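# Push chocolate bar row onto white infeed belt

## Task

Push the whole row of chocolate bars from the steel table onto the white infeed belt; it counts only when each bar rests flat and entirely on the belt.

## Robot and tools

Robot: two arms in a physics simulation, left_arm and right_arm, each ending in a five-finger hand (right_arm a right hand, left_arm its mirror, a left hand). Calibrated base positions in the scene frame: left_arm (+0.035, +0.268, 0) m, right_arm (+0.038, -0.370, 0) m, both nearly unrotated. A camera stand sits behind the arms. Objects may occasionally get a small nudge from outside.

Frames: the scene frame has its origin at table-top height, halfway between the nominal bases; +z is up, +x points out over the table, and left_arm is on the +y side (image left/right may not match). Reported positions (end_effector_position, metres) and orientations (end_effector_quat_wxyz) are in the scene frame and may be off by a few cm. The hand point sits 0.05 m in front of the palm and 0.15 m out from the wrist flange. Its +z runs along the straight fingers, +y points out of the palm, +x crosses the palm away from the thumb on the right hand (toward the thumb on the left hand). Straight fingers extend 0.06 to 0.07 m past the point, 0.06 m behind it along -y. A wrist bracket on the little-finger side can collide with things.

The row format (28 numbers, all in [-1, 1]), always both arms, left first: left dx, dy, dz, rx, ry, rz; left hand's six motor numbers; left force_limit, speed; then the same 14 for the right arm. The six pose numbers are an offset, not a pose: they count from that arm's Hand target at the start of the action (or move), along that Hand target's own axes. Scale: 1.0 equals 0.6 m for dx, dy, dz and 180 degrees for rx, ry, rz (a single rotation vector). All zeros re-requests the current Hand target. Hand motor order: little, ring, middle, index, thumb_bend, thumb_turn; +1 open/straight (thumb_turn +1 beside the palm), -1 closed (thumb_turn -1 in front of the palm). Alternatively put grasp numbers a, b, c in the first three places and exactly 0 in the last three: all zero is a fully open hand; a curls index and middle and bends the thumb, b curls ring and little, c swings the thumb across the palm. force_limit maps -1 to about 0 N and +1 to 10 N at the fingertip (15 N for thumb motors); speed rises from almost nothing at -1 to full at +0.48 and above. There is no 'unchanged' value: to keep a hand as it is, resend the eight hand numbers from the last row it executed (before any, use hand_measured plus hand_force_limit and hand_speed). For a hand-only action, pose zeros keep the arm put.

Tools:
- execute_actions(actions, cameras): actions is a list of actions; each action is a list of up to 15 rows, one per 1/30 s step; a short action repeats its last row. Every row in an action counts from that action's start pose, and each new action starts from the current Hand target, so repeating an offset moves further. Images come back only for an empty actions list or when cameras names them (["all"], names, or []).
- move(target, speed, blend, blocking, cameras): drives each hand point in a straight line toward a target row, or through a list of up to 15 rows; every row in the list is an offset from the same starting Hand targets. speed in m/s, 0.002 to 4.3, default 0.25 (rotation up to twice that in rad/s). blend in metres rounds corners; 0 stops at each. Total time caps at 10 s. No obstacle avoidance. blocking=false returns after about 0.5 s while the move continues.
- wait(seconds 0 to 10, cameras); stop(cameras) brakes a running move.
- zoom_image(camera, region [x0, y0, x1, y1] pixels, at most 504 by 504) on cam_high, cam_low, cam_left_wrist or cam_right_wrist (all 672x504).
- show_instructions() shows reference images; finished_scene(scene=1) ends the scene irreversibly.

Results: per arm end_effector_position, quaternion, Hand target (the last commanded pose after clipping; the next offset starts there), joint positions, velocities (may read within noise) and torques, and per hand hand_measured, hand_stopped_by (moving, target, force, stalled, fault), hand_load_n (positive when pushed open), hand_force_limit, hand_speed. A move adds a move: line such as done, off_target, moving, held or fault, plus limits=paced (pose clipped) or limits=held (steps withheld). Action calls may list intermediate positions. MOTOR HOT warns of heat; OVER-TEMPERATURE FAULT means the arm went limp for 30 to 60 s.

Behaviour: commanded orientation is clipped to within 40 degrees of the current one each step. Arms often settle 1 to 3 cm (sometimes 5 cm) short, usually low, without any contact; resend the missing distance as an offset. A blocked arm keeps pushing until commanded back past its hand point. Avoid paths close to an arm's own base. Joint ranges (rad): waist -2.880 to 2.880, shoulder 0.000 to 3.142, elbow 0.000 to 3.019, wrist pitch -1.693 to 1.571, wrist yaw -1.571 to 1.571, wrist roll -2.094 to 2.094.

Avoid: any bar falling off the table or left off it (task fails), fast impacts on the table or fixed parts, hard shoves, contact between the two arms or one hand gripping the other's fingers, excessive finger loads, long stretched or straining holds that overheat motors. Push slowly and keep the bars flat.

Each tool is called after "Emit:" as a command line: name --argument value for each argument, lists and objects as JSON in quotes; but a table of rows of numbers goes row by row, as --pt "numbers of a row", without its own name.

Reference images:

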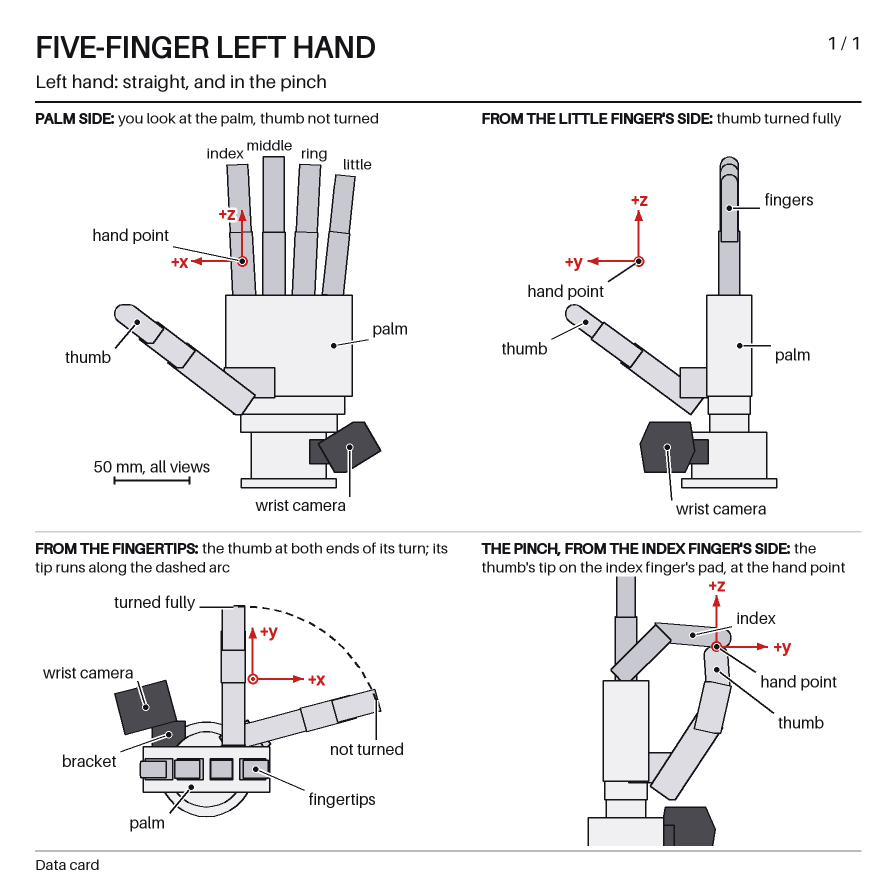

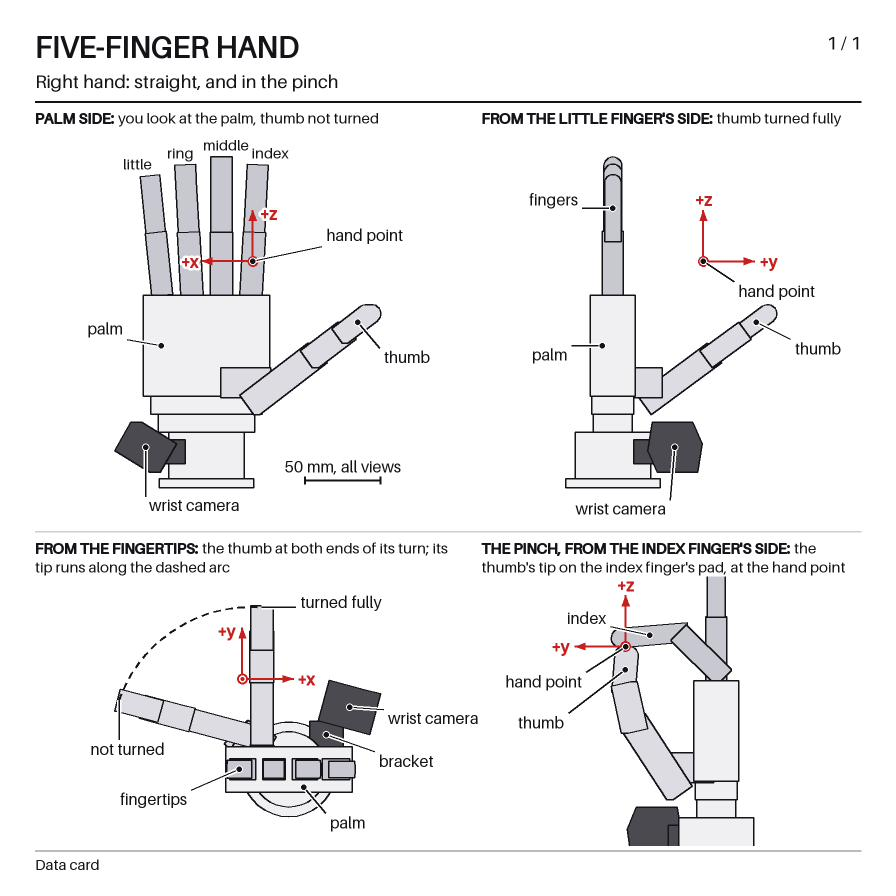

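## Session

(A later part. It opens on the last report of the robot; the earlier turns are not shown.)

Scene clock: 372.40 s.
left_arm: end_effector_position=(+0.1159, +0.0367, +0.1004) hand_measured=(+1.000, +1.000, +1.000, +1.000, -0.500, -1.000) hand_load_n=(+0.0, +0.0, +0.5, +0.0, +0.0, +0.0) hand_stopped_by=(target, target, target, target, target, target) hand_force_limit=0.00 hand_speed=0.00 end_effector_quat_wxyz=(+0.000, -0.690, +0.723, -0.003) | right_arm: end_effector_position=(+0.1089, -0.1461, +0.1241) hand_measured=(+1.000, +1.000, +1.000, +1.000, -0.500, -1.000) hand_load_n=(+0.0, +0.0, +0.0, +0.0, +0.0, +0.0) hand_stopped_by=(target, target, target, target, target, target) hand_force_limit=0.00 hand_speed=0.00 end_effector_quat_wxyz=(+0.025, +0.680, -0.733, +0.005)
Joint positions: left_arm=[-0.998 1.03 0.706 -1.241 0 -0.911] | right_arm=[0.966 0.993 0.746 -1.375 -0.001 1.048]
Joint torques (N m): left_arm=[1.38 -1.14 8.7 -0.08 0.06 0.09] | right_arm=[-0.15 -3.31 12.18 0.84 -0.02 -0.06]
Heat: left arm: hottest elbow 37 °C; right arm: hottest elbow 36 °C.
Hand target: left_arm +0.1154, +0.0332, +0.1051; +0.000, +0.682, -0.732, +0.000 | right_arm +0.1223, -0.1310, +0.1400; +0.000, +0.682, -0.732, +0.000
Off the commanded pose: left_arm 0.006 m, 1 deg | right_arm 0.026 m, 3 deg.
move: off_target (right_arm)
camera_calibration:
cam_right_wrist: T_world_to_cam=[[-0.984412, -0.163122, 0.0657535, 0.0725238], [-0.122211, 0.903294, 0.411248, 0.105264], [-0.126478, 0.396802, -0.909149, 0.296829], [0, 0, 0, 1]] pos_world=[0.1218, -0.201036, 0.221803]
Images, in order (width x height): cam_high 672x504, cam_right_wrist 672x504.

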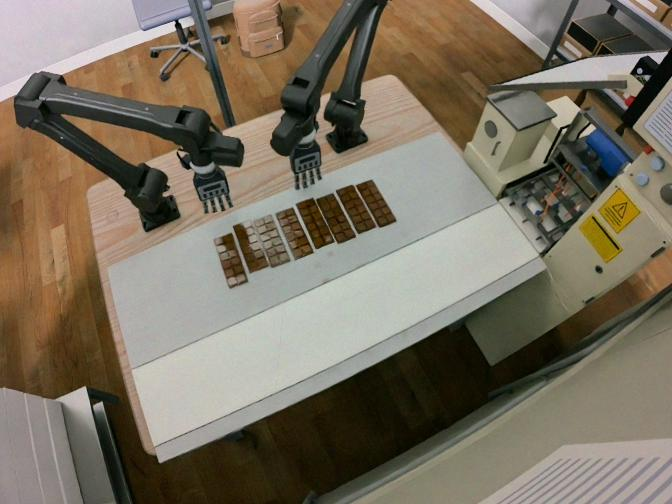

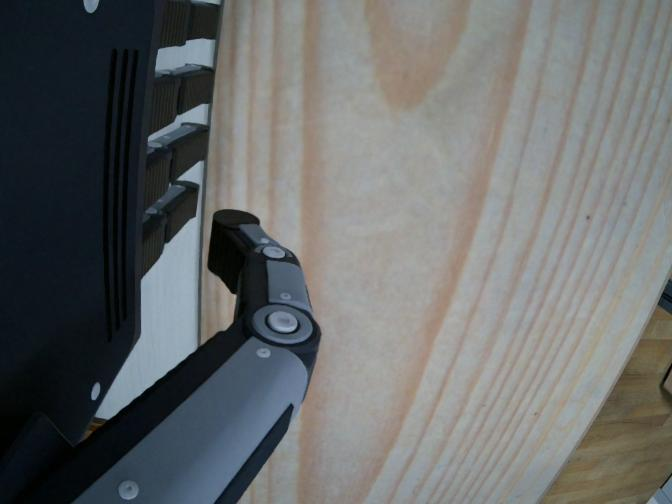

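Emit:
move --target '[0, 0, 0, 0, 0, 0, 1, 1, 1, 1, -0.5, -1, 0, 0, -0.023, -0.0185, -0.02, 0, 0, 0, 1, 1, 1, 1, -0.5, -1, 0, 0]' --speed 0.1 --cameras '["cam_high", "cam_right_wrist"]'

Scene clock: 375.93 s.
left_arm: end_effector_position=(+0.1159, +0.0367, +0.1004) hand_measured=(+1.000, +1.000, +1.000, +1.000, -0.500, -1.000) hand_load_n=(+0.0, +0.0, +0.5, +0.0, +0.0, +0.0) hand_stopped_by=(target, target, target, target, target, target) hand_force_limit=0.00 hand_speed=0.00 end_effector_quat_wxyz=(+0.000, -0.690, +0.723, -0.003) | right_arm: end_effector_position=(+0.1229, -0.1294, +0.1361) hand_measured=(+1.000, +1.000, +1.000, +1.000, -0.500, -1.000) hand_load_n=(+0.0, +0.0, +0.0, +0.0, +0.0, -0.5) hand_stopped_by=(target, target, target, target, target, target) hand_force_limit=0.00 hand_speed=0.00 end_effector_quat_wxyz=(+0.017, +0.680, -0.733, +0.003)
Joint positions: left_arm=[-0.998 1.03 0.706 -1.241 0 -0.911] | right_arm=[0.958 1.037 0.807 -1.375 -0.001 1.038]
Joint torques (N m): left_arm=[1.38 -1.14 8.69 -0.08 0.06 0.09] | right_arm=[-0.15 -3.96 12.23 0.36 -0.03 -0.09]
Heat: left arm: hottest elbow 37 °C; right arm: hottest elbow 37 °C.
Hand target: left_arm +0.1154, +0.0332, +0.1051; +0.000, +0.682, -0.732, +0.000 | right_arm +0.1343, -0.1181, +0.1519; +0.000, +0.682, -0.732, +0.000
Off the commanded pose: left_arm 0.006 m, 1 deg | right_arm 0.023 m, 2 deg.
move: off_target (right_arm)
camera_calibration:
cam_right_wrist: T_world_to_cam=[[-0.984828, -0.164614, 0.0549284, 0.0895878], [-0.126477, 0.897586, 0.422306, 0.0852798], [-0.11882, 0.408952, -0.904787, 0.302997], [0, 0, 0, 1]] pos_world=[0.135017, -0.18571, 0.233213]
Images, in order (width x height): cam_high 672x504, cam_right_wrist 672x504.

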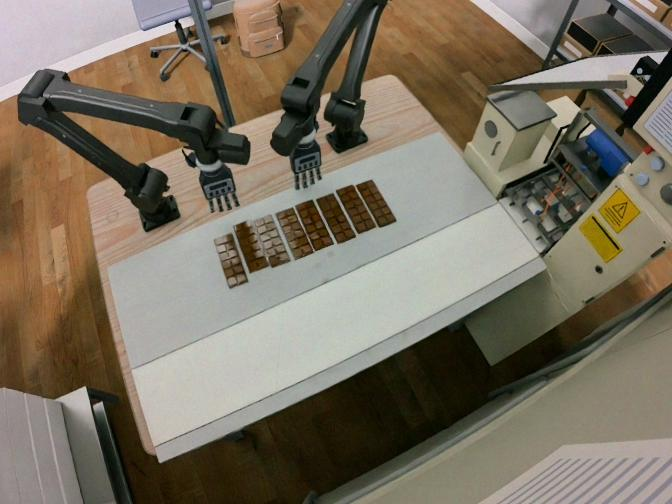

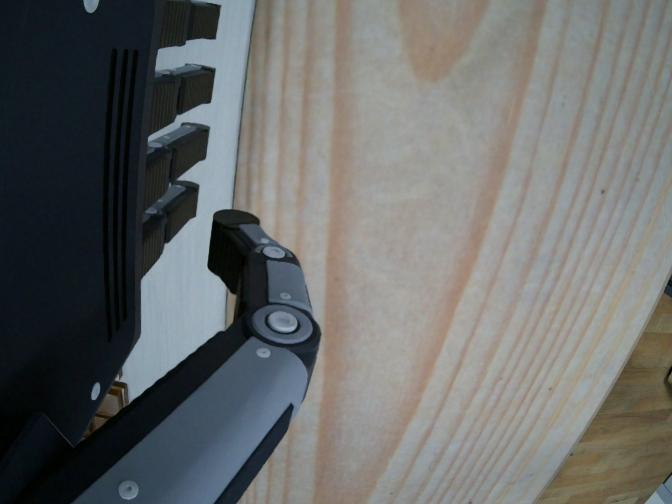

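Emit:
move --target '[0, 0, 0, 0, 0, 0, 1, 1, 1, 1, -0.5, -1, 0, 0, 0, 0, 0.045, 0, 0, 0, 1, 1, 1, 1, -0.5, -1, 0, 0]' --speed 0.05

Emit:
move --target '[0, 0, 0, 0, 0, 0, 1, 1, 1, 1, -0.5, -1, 0, 0, 0, 0, 0.015, 0, 0, 0, 1, 1, 1, 1, -0.5, -1, 0, 0]' --speed 0.05 --cameras '["cam_high", "cam_right_wrist"]'

Scene clock: 382.03 s.
left_arm: end_effector_position=(+0.1159, +0.0367, +0.1004) hand_measured=(+1.000, +1.000, +1.000, +1.000, -0.500, -1.000) hand_load_n=(+0.0, +0.0, +0.5, +0.0, +0.0, +0.0) hand_stopped_by=(target, target, target, target, target, target) hand_force_limit=0.00 hand_speed=0.00 end_effector_quat_wxyz=(+0.000, -0.690, +0.723, -0.003) | right_arm: end_effector_position=(+0.1316, -0.1170, +0.1291) hand_measured=(+1.000, +1.000, +1.000, +1.000, -0.500, -1.000) hand_load_n=(+0.0, +0.0, +0.0, +0.0, +0.0, +0.0) hand_stopped_by=(target, target, target, target, target, target) hand_force_limit=0.00 hand_speed=0.00 end_effector_quat_wxyz=(-0.002, +0.680, -0.733, -0.001)
Joint positions: left_arm=[-0.998 1.03 0.706 -1.241 0 -0.911] | right_arm=[0.957 1.057 0.802 -1.312 -0.001 1.037]
Joint torques (N m): left_arm=[1.49 -1.08 8.73 -0.09 0.06 0.08] | right_arm=[-0.21 -4.31 7.53 0.96 -0.05 -0.07]
Heat: left arm: hottest elbow 37 °C; right arm: hottest elbow 37 °C.
Hand target: left_arm +0.1154, +0.0332, +0.1051; +0.000, +0.682, -0.732, +0.000 | right_arm +0.1343, -0.1181, +0.1250; +0.000, +0.682, -0.732, +0.000
Off the commanded pose: left_arm 0.006 m, 1 deg | right_arm 0.005 m, 0 deg.
move: done

Scene clock: 382.93 s.
left_arm: end_effector_position=(+0.1159, +0.0367, +0.1004) hand_measured=(+1.000, +1.000, +1.000, +1.000, -0.500, -1.000) hand_load_n=(+0.0, +0.0, +0.5, +0.0, -0.5, +0.0) hand_stopped_by=(target, target, target, target, target, target) hand_force_limit=0.00 hand_speed=0.00 end_effector_quat_wxyz=(+0.000, -0.690, +0.723, -0.003) | right_arm: end_effector_position=(+0.1319, -0.1167, +0.1202) hand_measured=(+1.000, +1.000, +1.000, +1.000, -0.500, -1.000) hand_load_n=(+0.0, +0.0, +0.0, +0.0, +0.0, +0.0) hand_stopped_by=(target, target, target, target, target, target) hand_force_limit=0.00 hand_speed=0.00 end_effector_quat_wxyz=(-0.002, +0.680, -0.733, -0.001)
Joint positions: left_arm=[-0.998 1.03 0.706 -1.241 0 -0.911] | right_arm=[0.957 1.066 0.783 -1.284 -0.001 1.037]
Joint torques (N m): left_arm=[1.38 -1.14 8.73 -0.08 0.06 0.08] | right_arm=[-0.21 -4.42 7.46 0.95 -0.04 -0.07]
Heat: left arm: hottest elbow 37 °C; right arm: hottest elbow 37 °C.
Hand target: left_arm +0.1154, +0.0332, +0.1051; +0.000, +0.682, -0.732, +0.000 | right_arm +0.1343, -0.1180, +0.1160; +0.000, +0.682, -0.732, +0.000
Off the commanded pose: left_arm 0.006 m, 1 deg | right_arm 0.005 m, 0 deg.
move: done
camera_calibration:
cam_right_wrist: T_world_to_cam=[[-0.985603, -0.166733, 0.0280483, 0.104511], [-0.13676, 0.88372, 0.447589, 0.0784299], [-0.0994145, 0.437309, -0.8938, 0.283926], [0, 0, 0, 1]] pos_world=[0.141959, -0.176048, 0.215737]
Images, in order (width x height): cam_high 672x504, cam_right_wrist 672x504.

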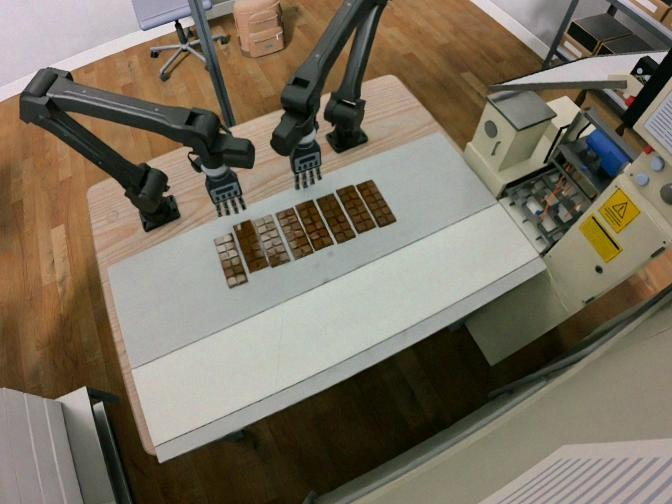

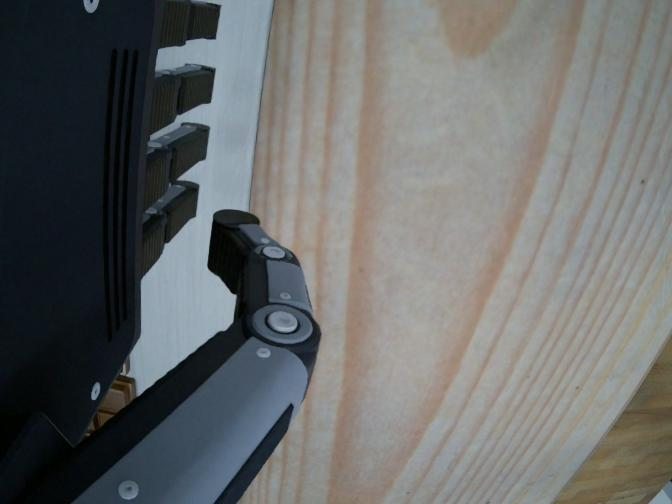

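Emit:
zoom_image --camera "cam_high" --region '[190, 140, 350, 270]'

Scaled by 3.150 from the camera's 672x504 image, which has a finer 960x720 frame.

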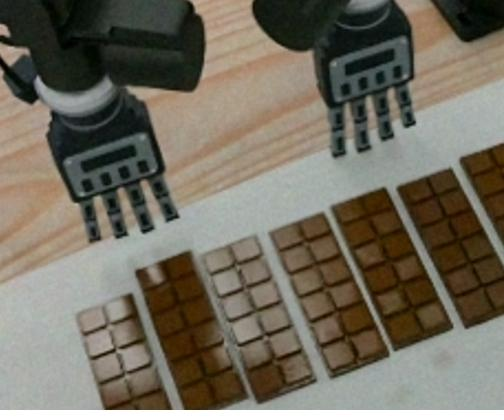

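Emit:
move --target '[0, 0, 0, 0, 0, 0, 1, 1, 1, 1, -0.5, -1, 0, 0, 0.0303, 0.0029, 0.0233, 0, 0, 0, 1, 1, 1, 1, -0.5, -1, 0, 0]' --speed 0.05 --cameras '["cam_high", "cam_right_wrist"]'

Emit:
zoom_image --camera "cam_high" --region '[190, 140, 350, 270]'

Scene clock: 393.73 s.
left_arm: end_effector_position=(+0.1159, +0.0367, +0.1004) hand_measured=(+1.000, +1.000, +1.000, +1.000, -0.500, -1.000) hand_load_n=(+0.0, +0.5, +0.0, +0.0, +0.0, +0.0) hand_stopped_by=(target, target, target, target, target, target) hand_force_limit=0.00 hand_speed=0.00 end_effector_quat_wxyz=(+0.000, -0.690, +0.723, -0.003) | right_arm: end_effector_position=(+0.1290, -0.1347, +0.1024) hand_measured=(+1.000, +1.000, +1.000, +1.000, -0.500, -1.000) hand_load_n=(+0.0, +0.0, +0.0, +0.0, +0.0, +0.0) hand_stopped_by=(target, target, target, target, target, target) hand_force_limit=0.00 hand_speed=0.00 end_effector_quat_wxyz=(+0.006, +0.680, -0.733, +0.001)
Joint positions: left_arm=[-0.998 1.03 0.706 -1.241 0 -0.911] | right_arm=[0.926 1.046 0.721 -1.258 -0.001 1.006]
Joint torques (N m): left_arm=[1.44 -1.14 8.72 -0.06 0.06 0.08] | right_arm=[-0.15 -5.42 7.25 0.96 -0.04 -0.07]
Heat: left arm: hottest elbow 38 °C; right arm: hottest elbow 36 °C.
Hand target: left_arm +0.1154, +0.0332, +0.1051; +0.000, +0.682, -0.732, +0.000 | right_arm +0.1313, -0.1362, +0.1019; +0.000, +0.682, -0.732, +0.000
Off the commanded pose: left_arm 0.006 m, 1 deg | right_arm 0.003 m, 1 deg.
move: done
camera_calibration:
cam_right_wrist: T_world_to_cam=[[-0.985405, -0.165511, 0.0398001, 0.098091], [-0.131771, 0.889659, 0.4372, 0.103147], [-0.10777, 0.425575, -0.898483, 0.275494], [0, 0, 0, 1]] pos_world=[0.139941, -0.192773, 0.198527]
Images, in order (width x height): cam_high 672x504, cam_right_wrist 672x504.

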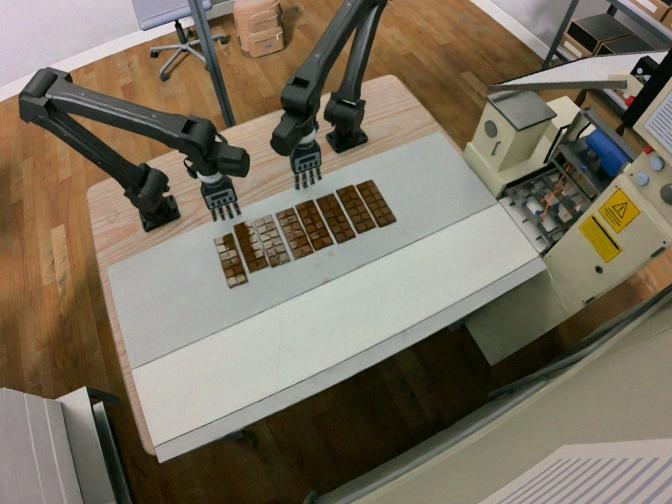

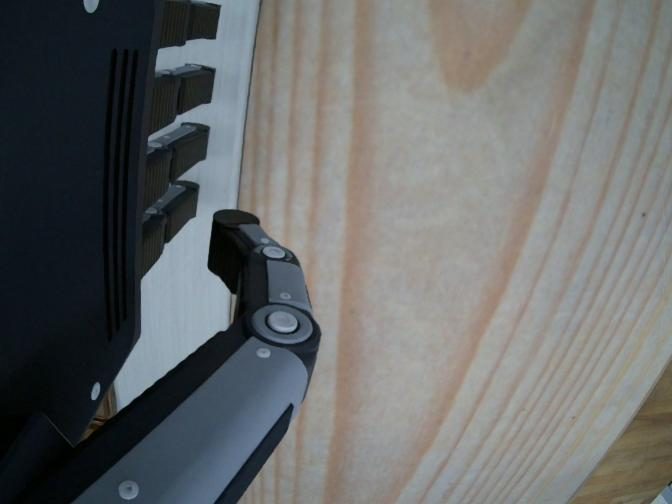

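Scaled by 3.150 from the camera's 672x504 image, which has a finer 960x720 frame.

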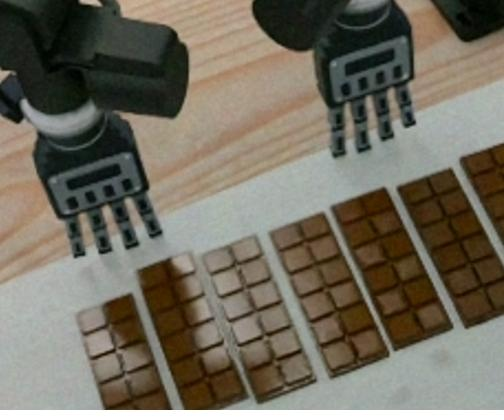

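Emit:
move --target '[0.003, -0.167, 0.0033, 0, 0, 0, 1, 1, 1, 1, -0.5, -1, 0, 0, -0.007, -0.1247, -0.0017, 0, 0, 0, 1, 1, 1, 1, -0.5, -1, 0, 0]' --speed 0.07 --cameras '["all"]'

Emit:
zoom_image --camera "cam_high" --region '[200, 150, 400, 310]'

Scene clock: 412.37 s.
left_arm: end_effector_position=(+0.1829, +0.0372, +0.1032) hand_measured=(+1.000, +1.000, +0.998, +1.000, -0.500, -1.000) hand_load_n=(+0.0, -1.0, -10.0, +0.0, +0.0, +0.0) hand_stopped_by=(target, target, target, target, target, target) hand_force_limit=0.00 hand_speed=0.00 end_effector_quat_wxyz=(-0.015, -0.676, +0.737, +0.027) | right_arm: end_effector_position=(+0.1799, -0.1459, +0.1037) hand_measured=(+1.000, +1.000, +1.000, +1.000, -0.500, -1.000) hand_load_n=(+0.0, +0.0, -8.0, +0.0, +0.0, +0.0) hand_stopped_by=(target, target, target, target, target, target) hand_force_limit=0.00 hand_speed=0.00 end_effector_quat_wxyz=(+0.023, +0.686, -0.727, -0.013)
Joint positions: left_arm=[-0.794 1.218 0.838 -1.247 0.026 -0.667] | right_arm=[0.735 1.157 0.793 -1.254 -0.026 0.798]
Joint torques (N m): left_arm=[3.84 -1.73 10.14 2.11 -1.02 0.03] | right_arm=[-0.97 -3.78 10.36 2.11 0.84 0]
Heat: left arm: hottest elbow 39 °C; right arm: hottest elbow 36 °C.
Hand target: left_arm +0.2153, +0.0242, +0.1032; +0.000, +0.682, -0.732, +0.000 | right_arm +0.2062, -0.1371, +0.1031; +0.000, +0.682, -0.732, +0.000
Off the commanded pose: left_arm 0.035 m, 4 deg | right_arm 0.028 m, 3 deg.
move: off_target (left_arm, right_arm)
camera_calibration:
cam_left_wrist: T_world_to_cam=[[0.945027, -0.324829, -0.0375414, -0.162158], [-0.283098, -0.870218, 0.403208, 0.0595332], [-0.163643, -0.370415, -0.914338, 0.250835], [0, 0, 0, 1]] pos_world=[0.211145, 0.0920461, 0.199256]
cam_right_wrist: T_world_to_cam=[[-0.9798, -0.181848, 0.0832017, 0.138466], [-0.127434, 0.8884, 0.441028, 0.117929], [-0.154117, 0.421517, -0.893628, 0.294179], [0, 0, 0, 1]] pos_world=[0.196035, -0.203589, 0.199356]

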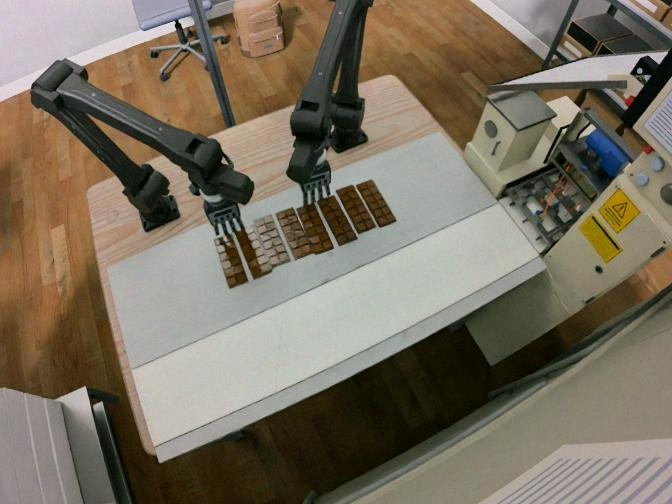

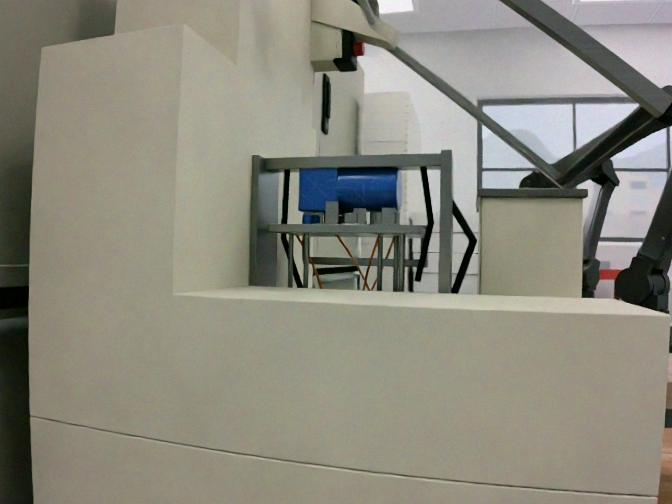

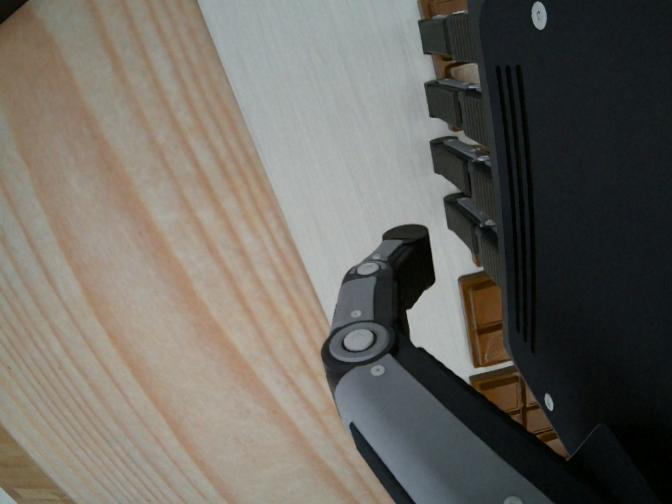

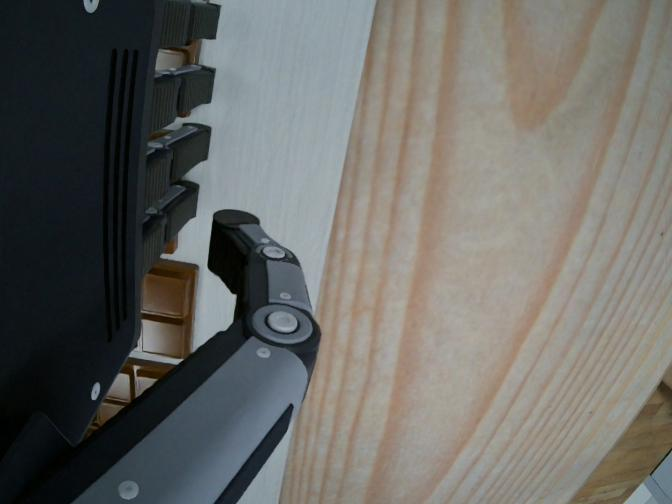

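Scaled by 2.520 from the camera's 672x504 image, which has a finer 960x720 frame.

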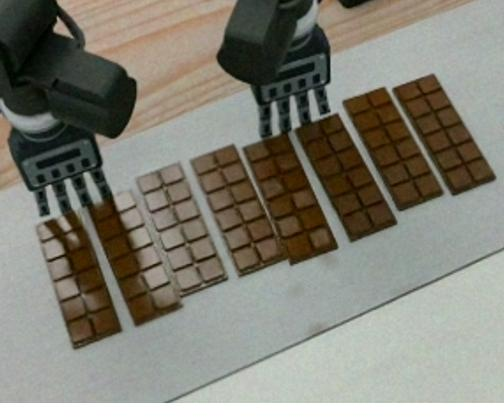

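Emit:
move --pt "-0.008 0.0758 -0.01 0 0 0 1 1 1 1 -0.5 -1 0 0 0.011 0.061 -0.01 0 0 0 1 1 1 1 -0.5 -1 0 0" --pt "-0.008 0.0758 -0.0667 0 0 0 1 1 1 1 -0.5 -1 0 0 0.011 0.061 -0.0667 0 0 0 1 1 1 1 -0.5 -1 0 0" --speed 0.1

Scene clock: 459.47 s.
left_arm: end_effector_position=(+0.1581, +0.0486, +0.1209) hand_measured=(+1.000, +1.000, +1.000, +1.000, -0.500, -1.000) hand_load_n=(+0.0, +0.0, +0.0, +0.0, +0.0, +0.0) hand_stopped_by=(target, target, target, target, target, target) hand_force_limit=0.00 hand_speed=0.00 end_effector_quat_wxyz=(-0.002, -0.681, +0.731, +0.031) | right_arm: end_effector_position=(+0.1594, -0.1535, +0.1248) hand_measured=(+1.000, +1.000, +1.000, +1.000, -0.500, -1.000) hand_load_n=(+0.0, +0.0, +0.5, +0.0, +0.0, +0.0) hand_stopped_by=(target, target, target, target, target, target) hand_force_limit=0.00 hand_speed=0.00 end_effector_quat_wxyz=(+0.024, +0.683, -0.730, +0.000)
Joint positions: left_arm=[-0.841 1.127 0.822 -1.328 0.004 -0.73] | right_arm=[0.785 1.073 0.797 -1.342 -0.003 0.857]
Joint torques (N m): left_arm=[1.38 -4.31 11.25 0.03 -0.05 -0.14] | right_arm=[1.03 -5.83 11.95 0.21 -0.02 0.19]
Heat: left arm: hottest elbow 40 °C; right arm: hottest elbow 37 °C.
Hand target: left_arm +0.1702, +0.0322, +0.1432; +0.000, +0.682, -0.732, +0.000 | right_arm +0.1692, -0.1413, +0.1430; +0.000, +0.682, -0.732, +0.000
Off the commanded pose: left_arm 0.030 m, 4 deg | right_arm 0.024 m, 3 deg.
move: off_target (left_arm, right_arm)

Emit:
move --target '[0, 0, 0, 0, 0, 0, 0, 1, 0, 1, -0.5, -1, 0, 0, 0, 0, 0, 0, 0, 0, 0, 1, 0, 1, -0.5, -1, 0, 0]' --speed 0.1 --cameras '["all"]'

Emit:
zoom_image --camera "cam_high" --region '[190, 150, 310, 300]'

Emit:
zoom_image --camera "cam_high" --region '[280, 130, 410, 280]'

Scene clock: 468.43 s.
left_arm: end_effector_position=(+0.1581, +0.0486, +0.1209) hand_measured=(+0.000, +1.000, +0.000, +1.000, -0.500, -1.000) hand_load_n=(+0.0, +0.0, +0.0, +0.5, +0.0, +0.0) hand_stopped_by=(target, target, target, target, target, target) hand_force_limit=0.00 hand_speed=0.00 end_effector_quat_wxyz=(-0.002, -0.681, +0.731, +0.031) | right_arm: end_effector_position=(+0.1593, -0.1536, +0.1248) hand_measured=(+0.000, +1.000, +0.000, +1.000, -0.500, -1.000) hand_load_n=(+0.0, +0.0, +0.0, +0.0, +0.0, +0.0) hand_stopped_by=(target, target, target, target, target, target) hand_force_limit=0.00 hand_speed=0.00 end_effector_quat_wxyz=(+0.024, +0.683, -0.730, +0.000)
Joint positions: left_arm=[-0.841 1.127 0.822 -1.328 0.003 -0.73] | right_arm=[0.785 1.073 0.797 -1.342 -0.003 0.857]
Joint torques (N m): left_arm=[1.38 -4.19 11.22 0.03 -0.04 -0.15] | right_arm=[0.97 -5.83 11.96 0.25 -0.03 0.18]
Heat: left arm: hottest elbow 40 °C; right arm: hottest elbow 39 °C.
Hand target: left_arm +0.1703, +0.0322, +0.1432; +0.000, +0.682, -0.732, +0.000 | right_arm +0.1692, -0.1412, +0.1430; +0.000, +0.682, -0.732, +0.000
Off the commanded pose: left_arm 0.030 m, 4 deg | right_arm 0.024 m, 3 deg.
move: off_target (left_arm, right_arm)
camera_calibration:
cam_left_wrist: T_world_to_cam=[[0.950246, -0.309814, -0.0323627, -0.136596], [-0.275336, -0.883971, 0.377868, 0.0578299], [-0.145676, -0.350157, -0.925294, 0.264674], [0, 0, 0, 1]] pos_world=[0.18428, 0.101478, 0.218628]
cam_right_wrist: T_world_to_cam=[[-0.982507, -0.172548, 0.0700467, 0.118566], [-0.127722, 0.898103, 0.42083, 0.116825], [-0.135522, 0.404522, -0.904431, 0.30891], [0, 0, 0, 1]] pos_world=[0.173278, -0.209423, 0.221919]

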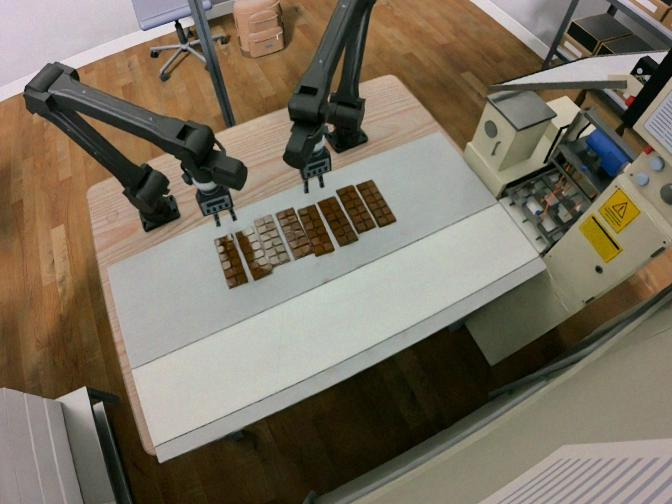

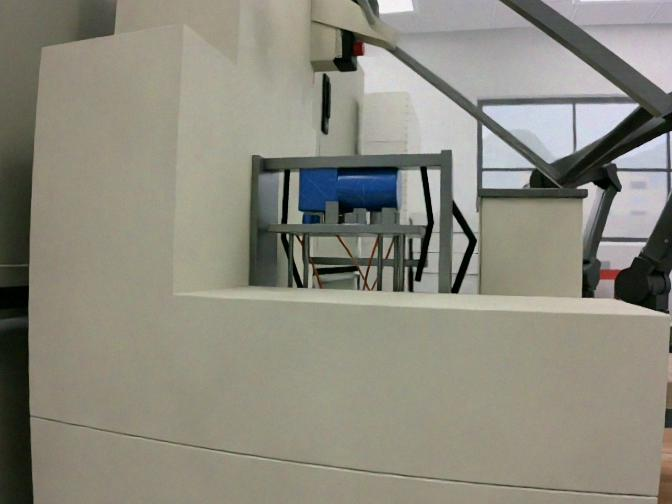

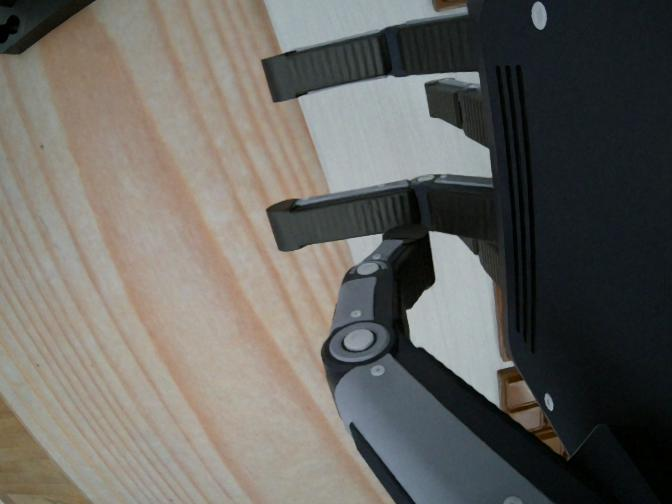

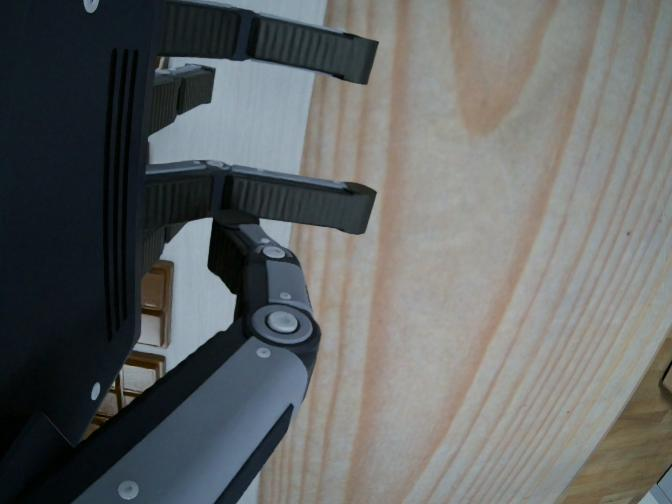

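Scaled by 3.360 from the camera's 672x504 image, which has a finer 960x720 frame.

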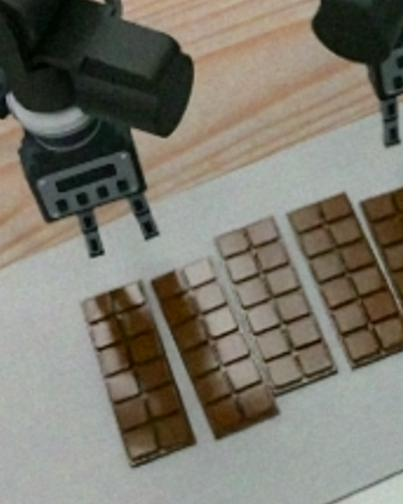

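Scaled by 3.360 from the camera's 672x504 image, which has a finer 960x720 frame.

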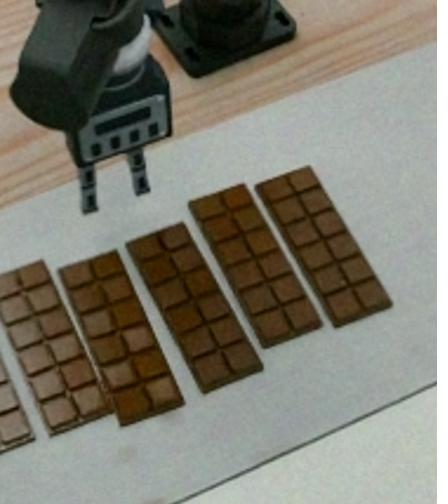

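Emit:
move --target '[0.047, 0.0223, 0.0137, 0, -0.0667, 0, 0, 0.001, 1, 1, -0.5, -1, 0, 0, 0.0658, 0.0142, 0.0133, 0, 0.0667, 0, 0, 0.001, 1, 1, -0.5, -1, 0, 0]' --speed 0.1

Scene clock: 519.30 s.
left_arm: end_effector_position=(+0.1469, +0.0290, +0.1211) hand_measured=(+0.000, +0.002, +1.000, +1.000, -0.500, -1.000) hand_load_n=(+0.0, +0.5, +0.0, +0.0, -0.5, +0.0) hand_stopped_by=(target, target, target, target, target, target) hand_force_limit=0.00 hand_speed=0.00 end_effector_quat_wxyz=(+0.062, -0.671, +0.735, +0.076) | right_arm: end_effector_position=(+0.1503, -0.1869, +0.1227) hand_measured=(+0.000, +0.002, +1.000, +1.000, -0.500, -1.000) hand_load_n=(+0.5, +0.0, -0.5, +0.0, +0.0, +0.0) hand_stopped_by=(target, target, target, target, target, target) hand_force_limit=0.00 hand_speed=0.00 end_effector_quat_wxyz=(+0.080, +0.682, -0.725, +0.060)
Joint positions: left_arm=[-0.997 1.229 0.905 -1.415 -0.103 -0.875] | right_arm=[0.808 1.08 0.8 -1.458 0.111 0.885]
Joint torques (N m): left_arm=[2.55 -4.84 6.76 0.24 0.01 0.01] | right_arm=[0.44 -5.25 7.77 0.43 -0.11 0.05]
Heat: left arm: hottest elbow 43 °C; right arm: hottest elbow 42 °C.
Hand target: left_arm +0.1479, +0.0302, +0.1219; +0.060, -0.672, +0.735, +0.073 (not the last commanded pose) | right_arm +0.1508, -0.1858, +0.1229; +0.077, +0.682, -0.725, +0.059 (not the last commanded pose)
Off the commanded pose: left_arm 0.029 m, 2 deg | right_arm 0.016 m, 1 deg.
move: held (left_arm, right_arm; a check stopped the path); limits=held
pose unreachable (left arm): on one or more control steps of this call, first in action 0 (counted from 0), this arm could not follow its commanded pose, so it was not sent that pose on those steps. It may still have moved: this result reports where it is.
cause: moving toward the commanded pose would bring a part of the arm too close to another arm (a part of this arm just beyond joint 4 (wrist pitch) and a part of the right arm just beyond its joint 4 (wrist pitch), along the way the arms are being sent, or toward where that arm still pushes).
pose unreachable (right arm): on one or more control steps of this call, first in action 0 (counted from 0), this arm could not follow its commanded pose, so it was not sent that pose on those steps. It may still have moved: this result reports where it is.
cause: moving toward the commanded pose would bring a part of the arm too close to another arm (a part of this arm just beyond joint 4 (wrist pitch) and a part of the left arm just beyond its joint 4 (wrist pitch), along the way the arms are being sent, or toward where that arm still pushes).

Emit:
move --pt "-0.2723 0.0123 0.0212 0.0084 0.1148 -0.0053 0.001 1 1 0.001 -0.5 -1 0 0 0.0055 0.0005 -0.0278 0.0062 -0.1166 0.0025 0.001 1 1 0.001 -0.5 -1 0 0" --pt "-0.2723 0.0123 0.0212 0.0084 0.1148 -0.0053 0.001 1 1 0.001 -0.5 -1 0 0 -0.3082 0.0135 -0.0892 0.0062 -0.1166 0.0025 0.001 1 1 0.001 -0.5 -1 0 0" --speed 0.15 --cameras '["all"]'

Emit:
zoom_image --camera "cam_high" --region '[200, 130, 410, 290]'

Scene clock: 560.13 s.
left_arm: end_effector_position=(+0.1587, +0.1911, +0.1426) hand_measured=(+0.002, +1.000, +1.000, +0.002, -0.500, -1.000) hand_load_n=(+0.0, +0.5, +0.0, +0.0, +0.0, +0.0) hand_stopped_by=(target, target, target, target, target, target) hand_force_limit=0.00 hand_speed=0.00 end_effector_quat_wxyz=(-0.057, -0.679, +0.729, -0.065) | right_arm: end_effector_position=(+0.1467, -0.0144, +0.1247) hand_measured=(+0.002, +1.000, +1.000, +0.002, -0.500, -1.000) hand_load_n=(+0.0, +0.0, +0.0, +0.5, +0.0, +0.0) hand_stopped_by=(target, target, target, target, target, target) hand_force_limit=0.00 hand_speed=0.00 end_effector_quat_wxyz=(-0.041, +0.681, -0.729, -0.053)
Joint positions: left_arm=[-0.134 0.795 0.678 -1.431 0.171 -0.025] | right_arm=[1.045 1.263 0.925 -1.123 -0.078 1.123]
Joint torques (N m): left_arm=[3.02 0.56 6.97 0.17 0.28 0.05] | right_arm=[1.08 -7.71 12.19 1.18 -0.08 0.2]
Heat: left arm: hottest elbow 40 °C; right arm: hottest elbow 37 °C.
Hand target: left_arm +0.1551, +0.1931, +0.1399; +0.064, +0.679, -0.729, +0.059 | right_arm +0.1554, +0.0061, +0.1402; -0.063, +0.679, -0.729, -0.059
Off the commanded pose: left_arm 0.005 m, 1 deg | right_arm 0.027 m, 3 deg.
move: off_target (right_arm)
camera_calibration:
cam_left_wrist: T_world_to_cam=[[0.949843, -0.30156, 0.0828205, -0.110133], [-0.296715, -0.785377, 0.543271, 0.136688], [-0.0987838, -0.540597, -0.835462, 0.350851], [0, 0, 0, 1]] pos_world=[0.179825, 0.263808, 0.227985]
cam_right_wrist: T_world_to_cam=[[-0.984324, -0.175283, 0.0195534, 0.136818], [-0.134414, 0.817321, 0.560284, -0.0273319], [-0.11419, 0.548873, -0.82807, 0.240181], [0, 0, 0, 1]] pos_world=[0.158425, -0.0855081, 0.211525]

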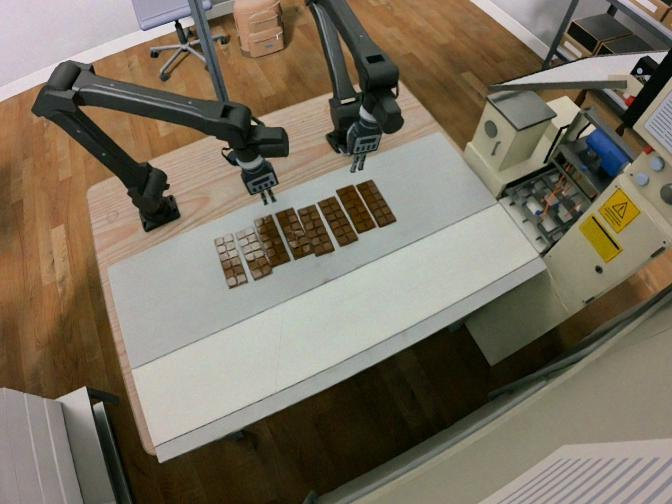

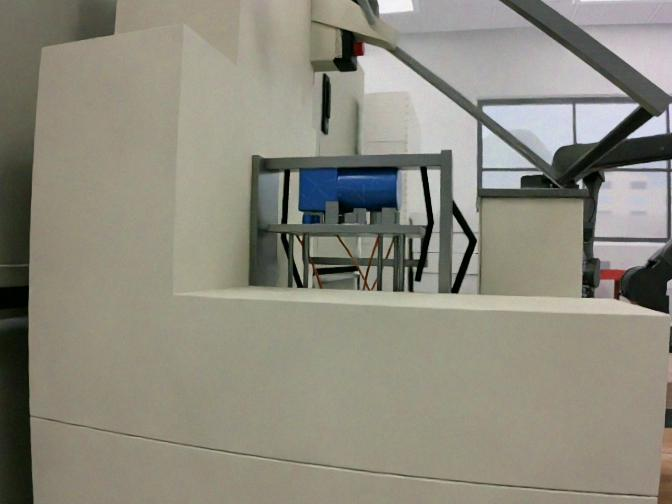

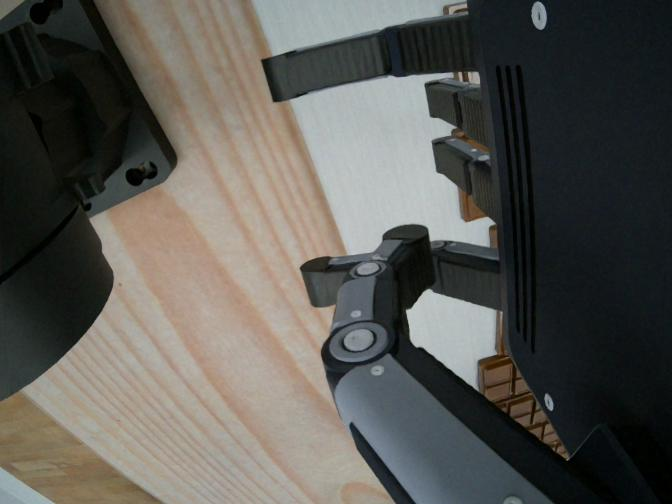

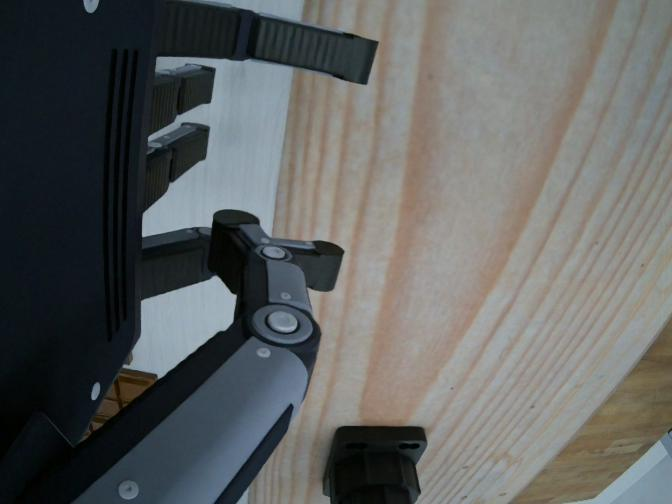

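Scaled by 2.400 from the camera's 672x504 image, which has a finer 960x720 frame.

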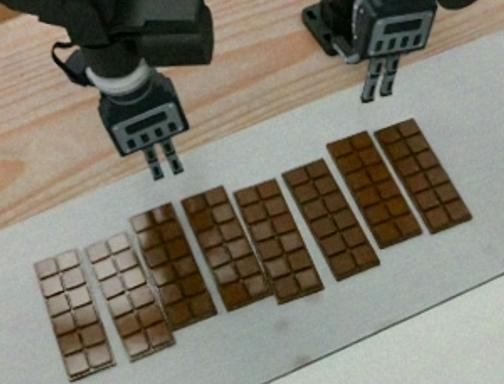

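Emit:
zoom_image --camera "cam_high" --region '[320, 130, 410, 220]'

Emit:
zoom_image --camera "cam_high" --region '[230, 160, 320, 250]'

Scaled by 5.600 from the camera's 672x504 image, which has a finer 960x720 frame.

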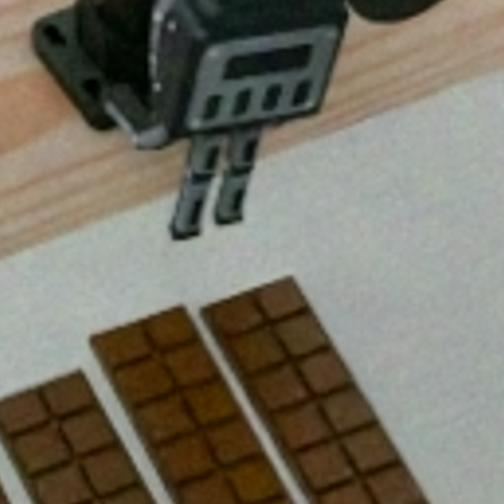

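Scaled by 5.600 from the camera's 672x504 image, which has a finer 960x720 frame.

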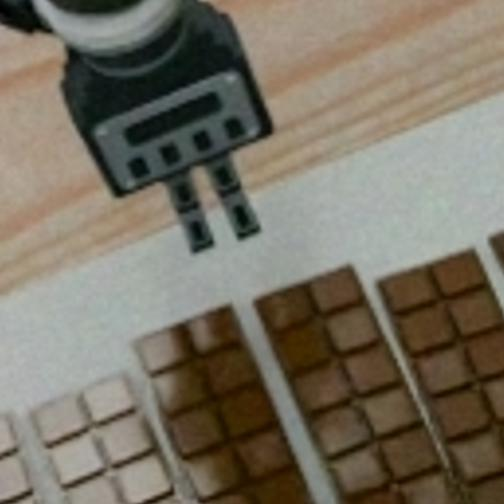

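Emit:
move --target '[-0.028, 0.0017, 0.029, 0, 0, 0, 0.001, 1, 1, 0.001, -0.5, -1, 0, 0, -0.0482, -0.0048, 0.0168, 0, 0, 0, 0.001, 1, 1, 0.001, -0.5, -1, 0, 0]' --speed 0.08 --cameras '["cam_high"]'

Emit:
zoom_image --camera "cam_high" --region '[320, 130, 410, 220]'

Emit:
zoom_image --camera "cam_high" --region '[230, 160, 320, 250]'

Scene clock: 579.87 s.
left_arm: end_effector_position=(+0.1561, +0.2049, +0.1251) hand_measured=(+0.002, +1.000, +1.000, +0.002, -0.500, -1.000) hand_load_n=(+0.0, +0.0, +0.0, +0.0, +0.0, -0.5) hand_stopped_by=(target, target, target, target, target, target) hand_force_limit=0.00 hand_speed=0.00 end_effector_quat_wxyz=(-0.059, -0.679, +0.729, -0.062) | right_arm: end_effector_position=(+0.1522, +0.0147, +0.1199) hand_measured=(+0.002, +1.000, +1.000, +0.002, -0.500, -1.000) hand_load_n=(+0.0, +0.0, +0.0, +0.0, +0.0, +0.0) hand_stopped_by=(target, target, target, target, target, target) hand_force_limit=0.00 hand_speed=0.00 end_effector_quat_wxyz=(-0.040, +0.681, -0.729, -0.053)
Joint positions: left_arm=[-0.061 0.802 0.633 -1.4 0.171 0.049] | right_arm=[1.072 1.344 0.985 -1.101 -0.074 1.151]
Joint torques (N m): left_arm=[2.9 1.08 6.58 0.75 0.24 0.05] | right_arm=[1.08 -9.11 12.12 1.2 -0.07 0.19]
Heat: left arm: hottest elbow 40 °C; right arm: hottest elbow 39 °C.
Hand target: left_arm +0.1549, +0.2067, +0.1198; +0.064, +0.679, -0.729, +0.059 | right_arm +0.1603, +0.0360, +0.1352; -0.063, +0.679, -0.729, -0.059
Off the commanded pose: left_arm 0.006 m, 1 deg | right_arm 0.028 m, 3 deg.
move: off_target (right_arm)
Images, in order (width x height): cam_high 672x504.

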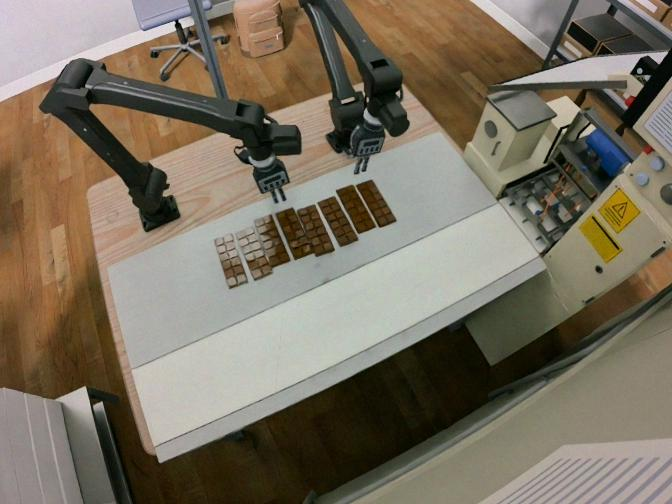

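Scaled by 5.600 from the camera's 672x504 image, which has a finer 960x720 frame.

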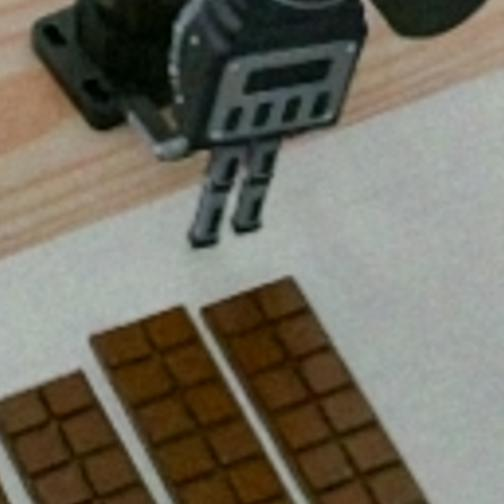

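Scaled by 5.600 from the camera's 672x504 image, which has a finer 960x720 frame.

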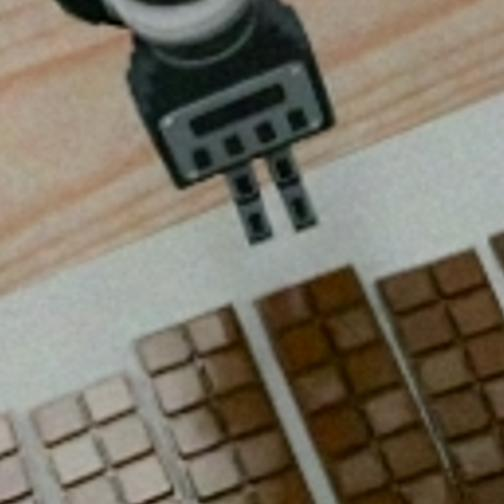

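Emit:
move --target '[-0.0052, 0, 0.0295, 0, 0, 0, 0.001, 1, 1, 0.001, -0.5, -1, 0, 0, -0.0022, 0.0005, 0.0258, 0, 0, 0, 0.001, 1, 1, 0.001, -0.5, -1, 0, 0]' --speed 0.05

Scene clock: 592.67 s.
left_arm: end_effector_position=(+0.1566, +0.2050, +0.1072) hand_measured=(+0.002, +1.000, +1.000, +0.002, -0.500, -1.000) hand_load_n=(+0.0, +0.0, +0.0, +0.0, +0.0, +0.0) hand_stopped_by=(target, target, target, target, target, target) hand_force_limit=0.00 hand_speed=0.00 end_effector_quat_wxyz=(-0.059, -0.679, +0.729, -0.062) | right_arm: end_effector_position=(+0.1558, +0.0249, +0.1118) hand_measured=(+0.002, +1.000, +1.000, +0.002, -0.500, -1.000) hand_load_n=(+0.0, +0.0, -0.5, +0.0, +0.0, +0.0) hand_stopped_by=(target, target, target, target, target, target) hand_force_limit=0.00 hand_speed=0.00 end_effector_quat_wxyz=(-0.048, +0.681, -0.729, -0.055)
Joint positions: left_arm=[-0.061 0.816 0.592 -1.344 0.171 0.05] | right_arm=[1.077 1.369 0.985 -1.059 -0.072 1.155]
Joint torques (N m): left_arm=[2.84 0.91 6.5 0.76 0.25 0.05] | right_arm=[1.03 -9.35 10.51 1.28 -0.07 0.2]
Heat: left arm: hottest elbow 39 °C; right arm: hottest elbow 38 °C.
Hand target: left_arm +0.1550, +0.2067, +0.1020; +0.064, +0.679, -0.729, +0.059 | right_arm +0.1603, +0.0399, +0.1201; -0.063, +0.679, -0.729, -0.059
Off the commanded pose: left_arm 0.006 m, 1 deg | right_arm 0.018 m, 2 deg.
move: off_target (right_arm)


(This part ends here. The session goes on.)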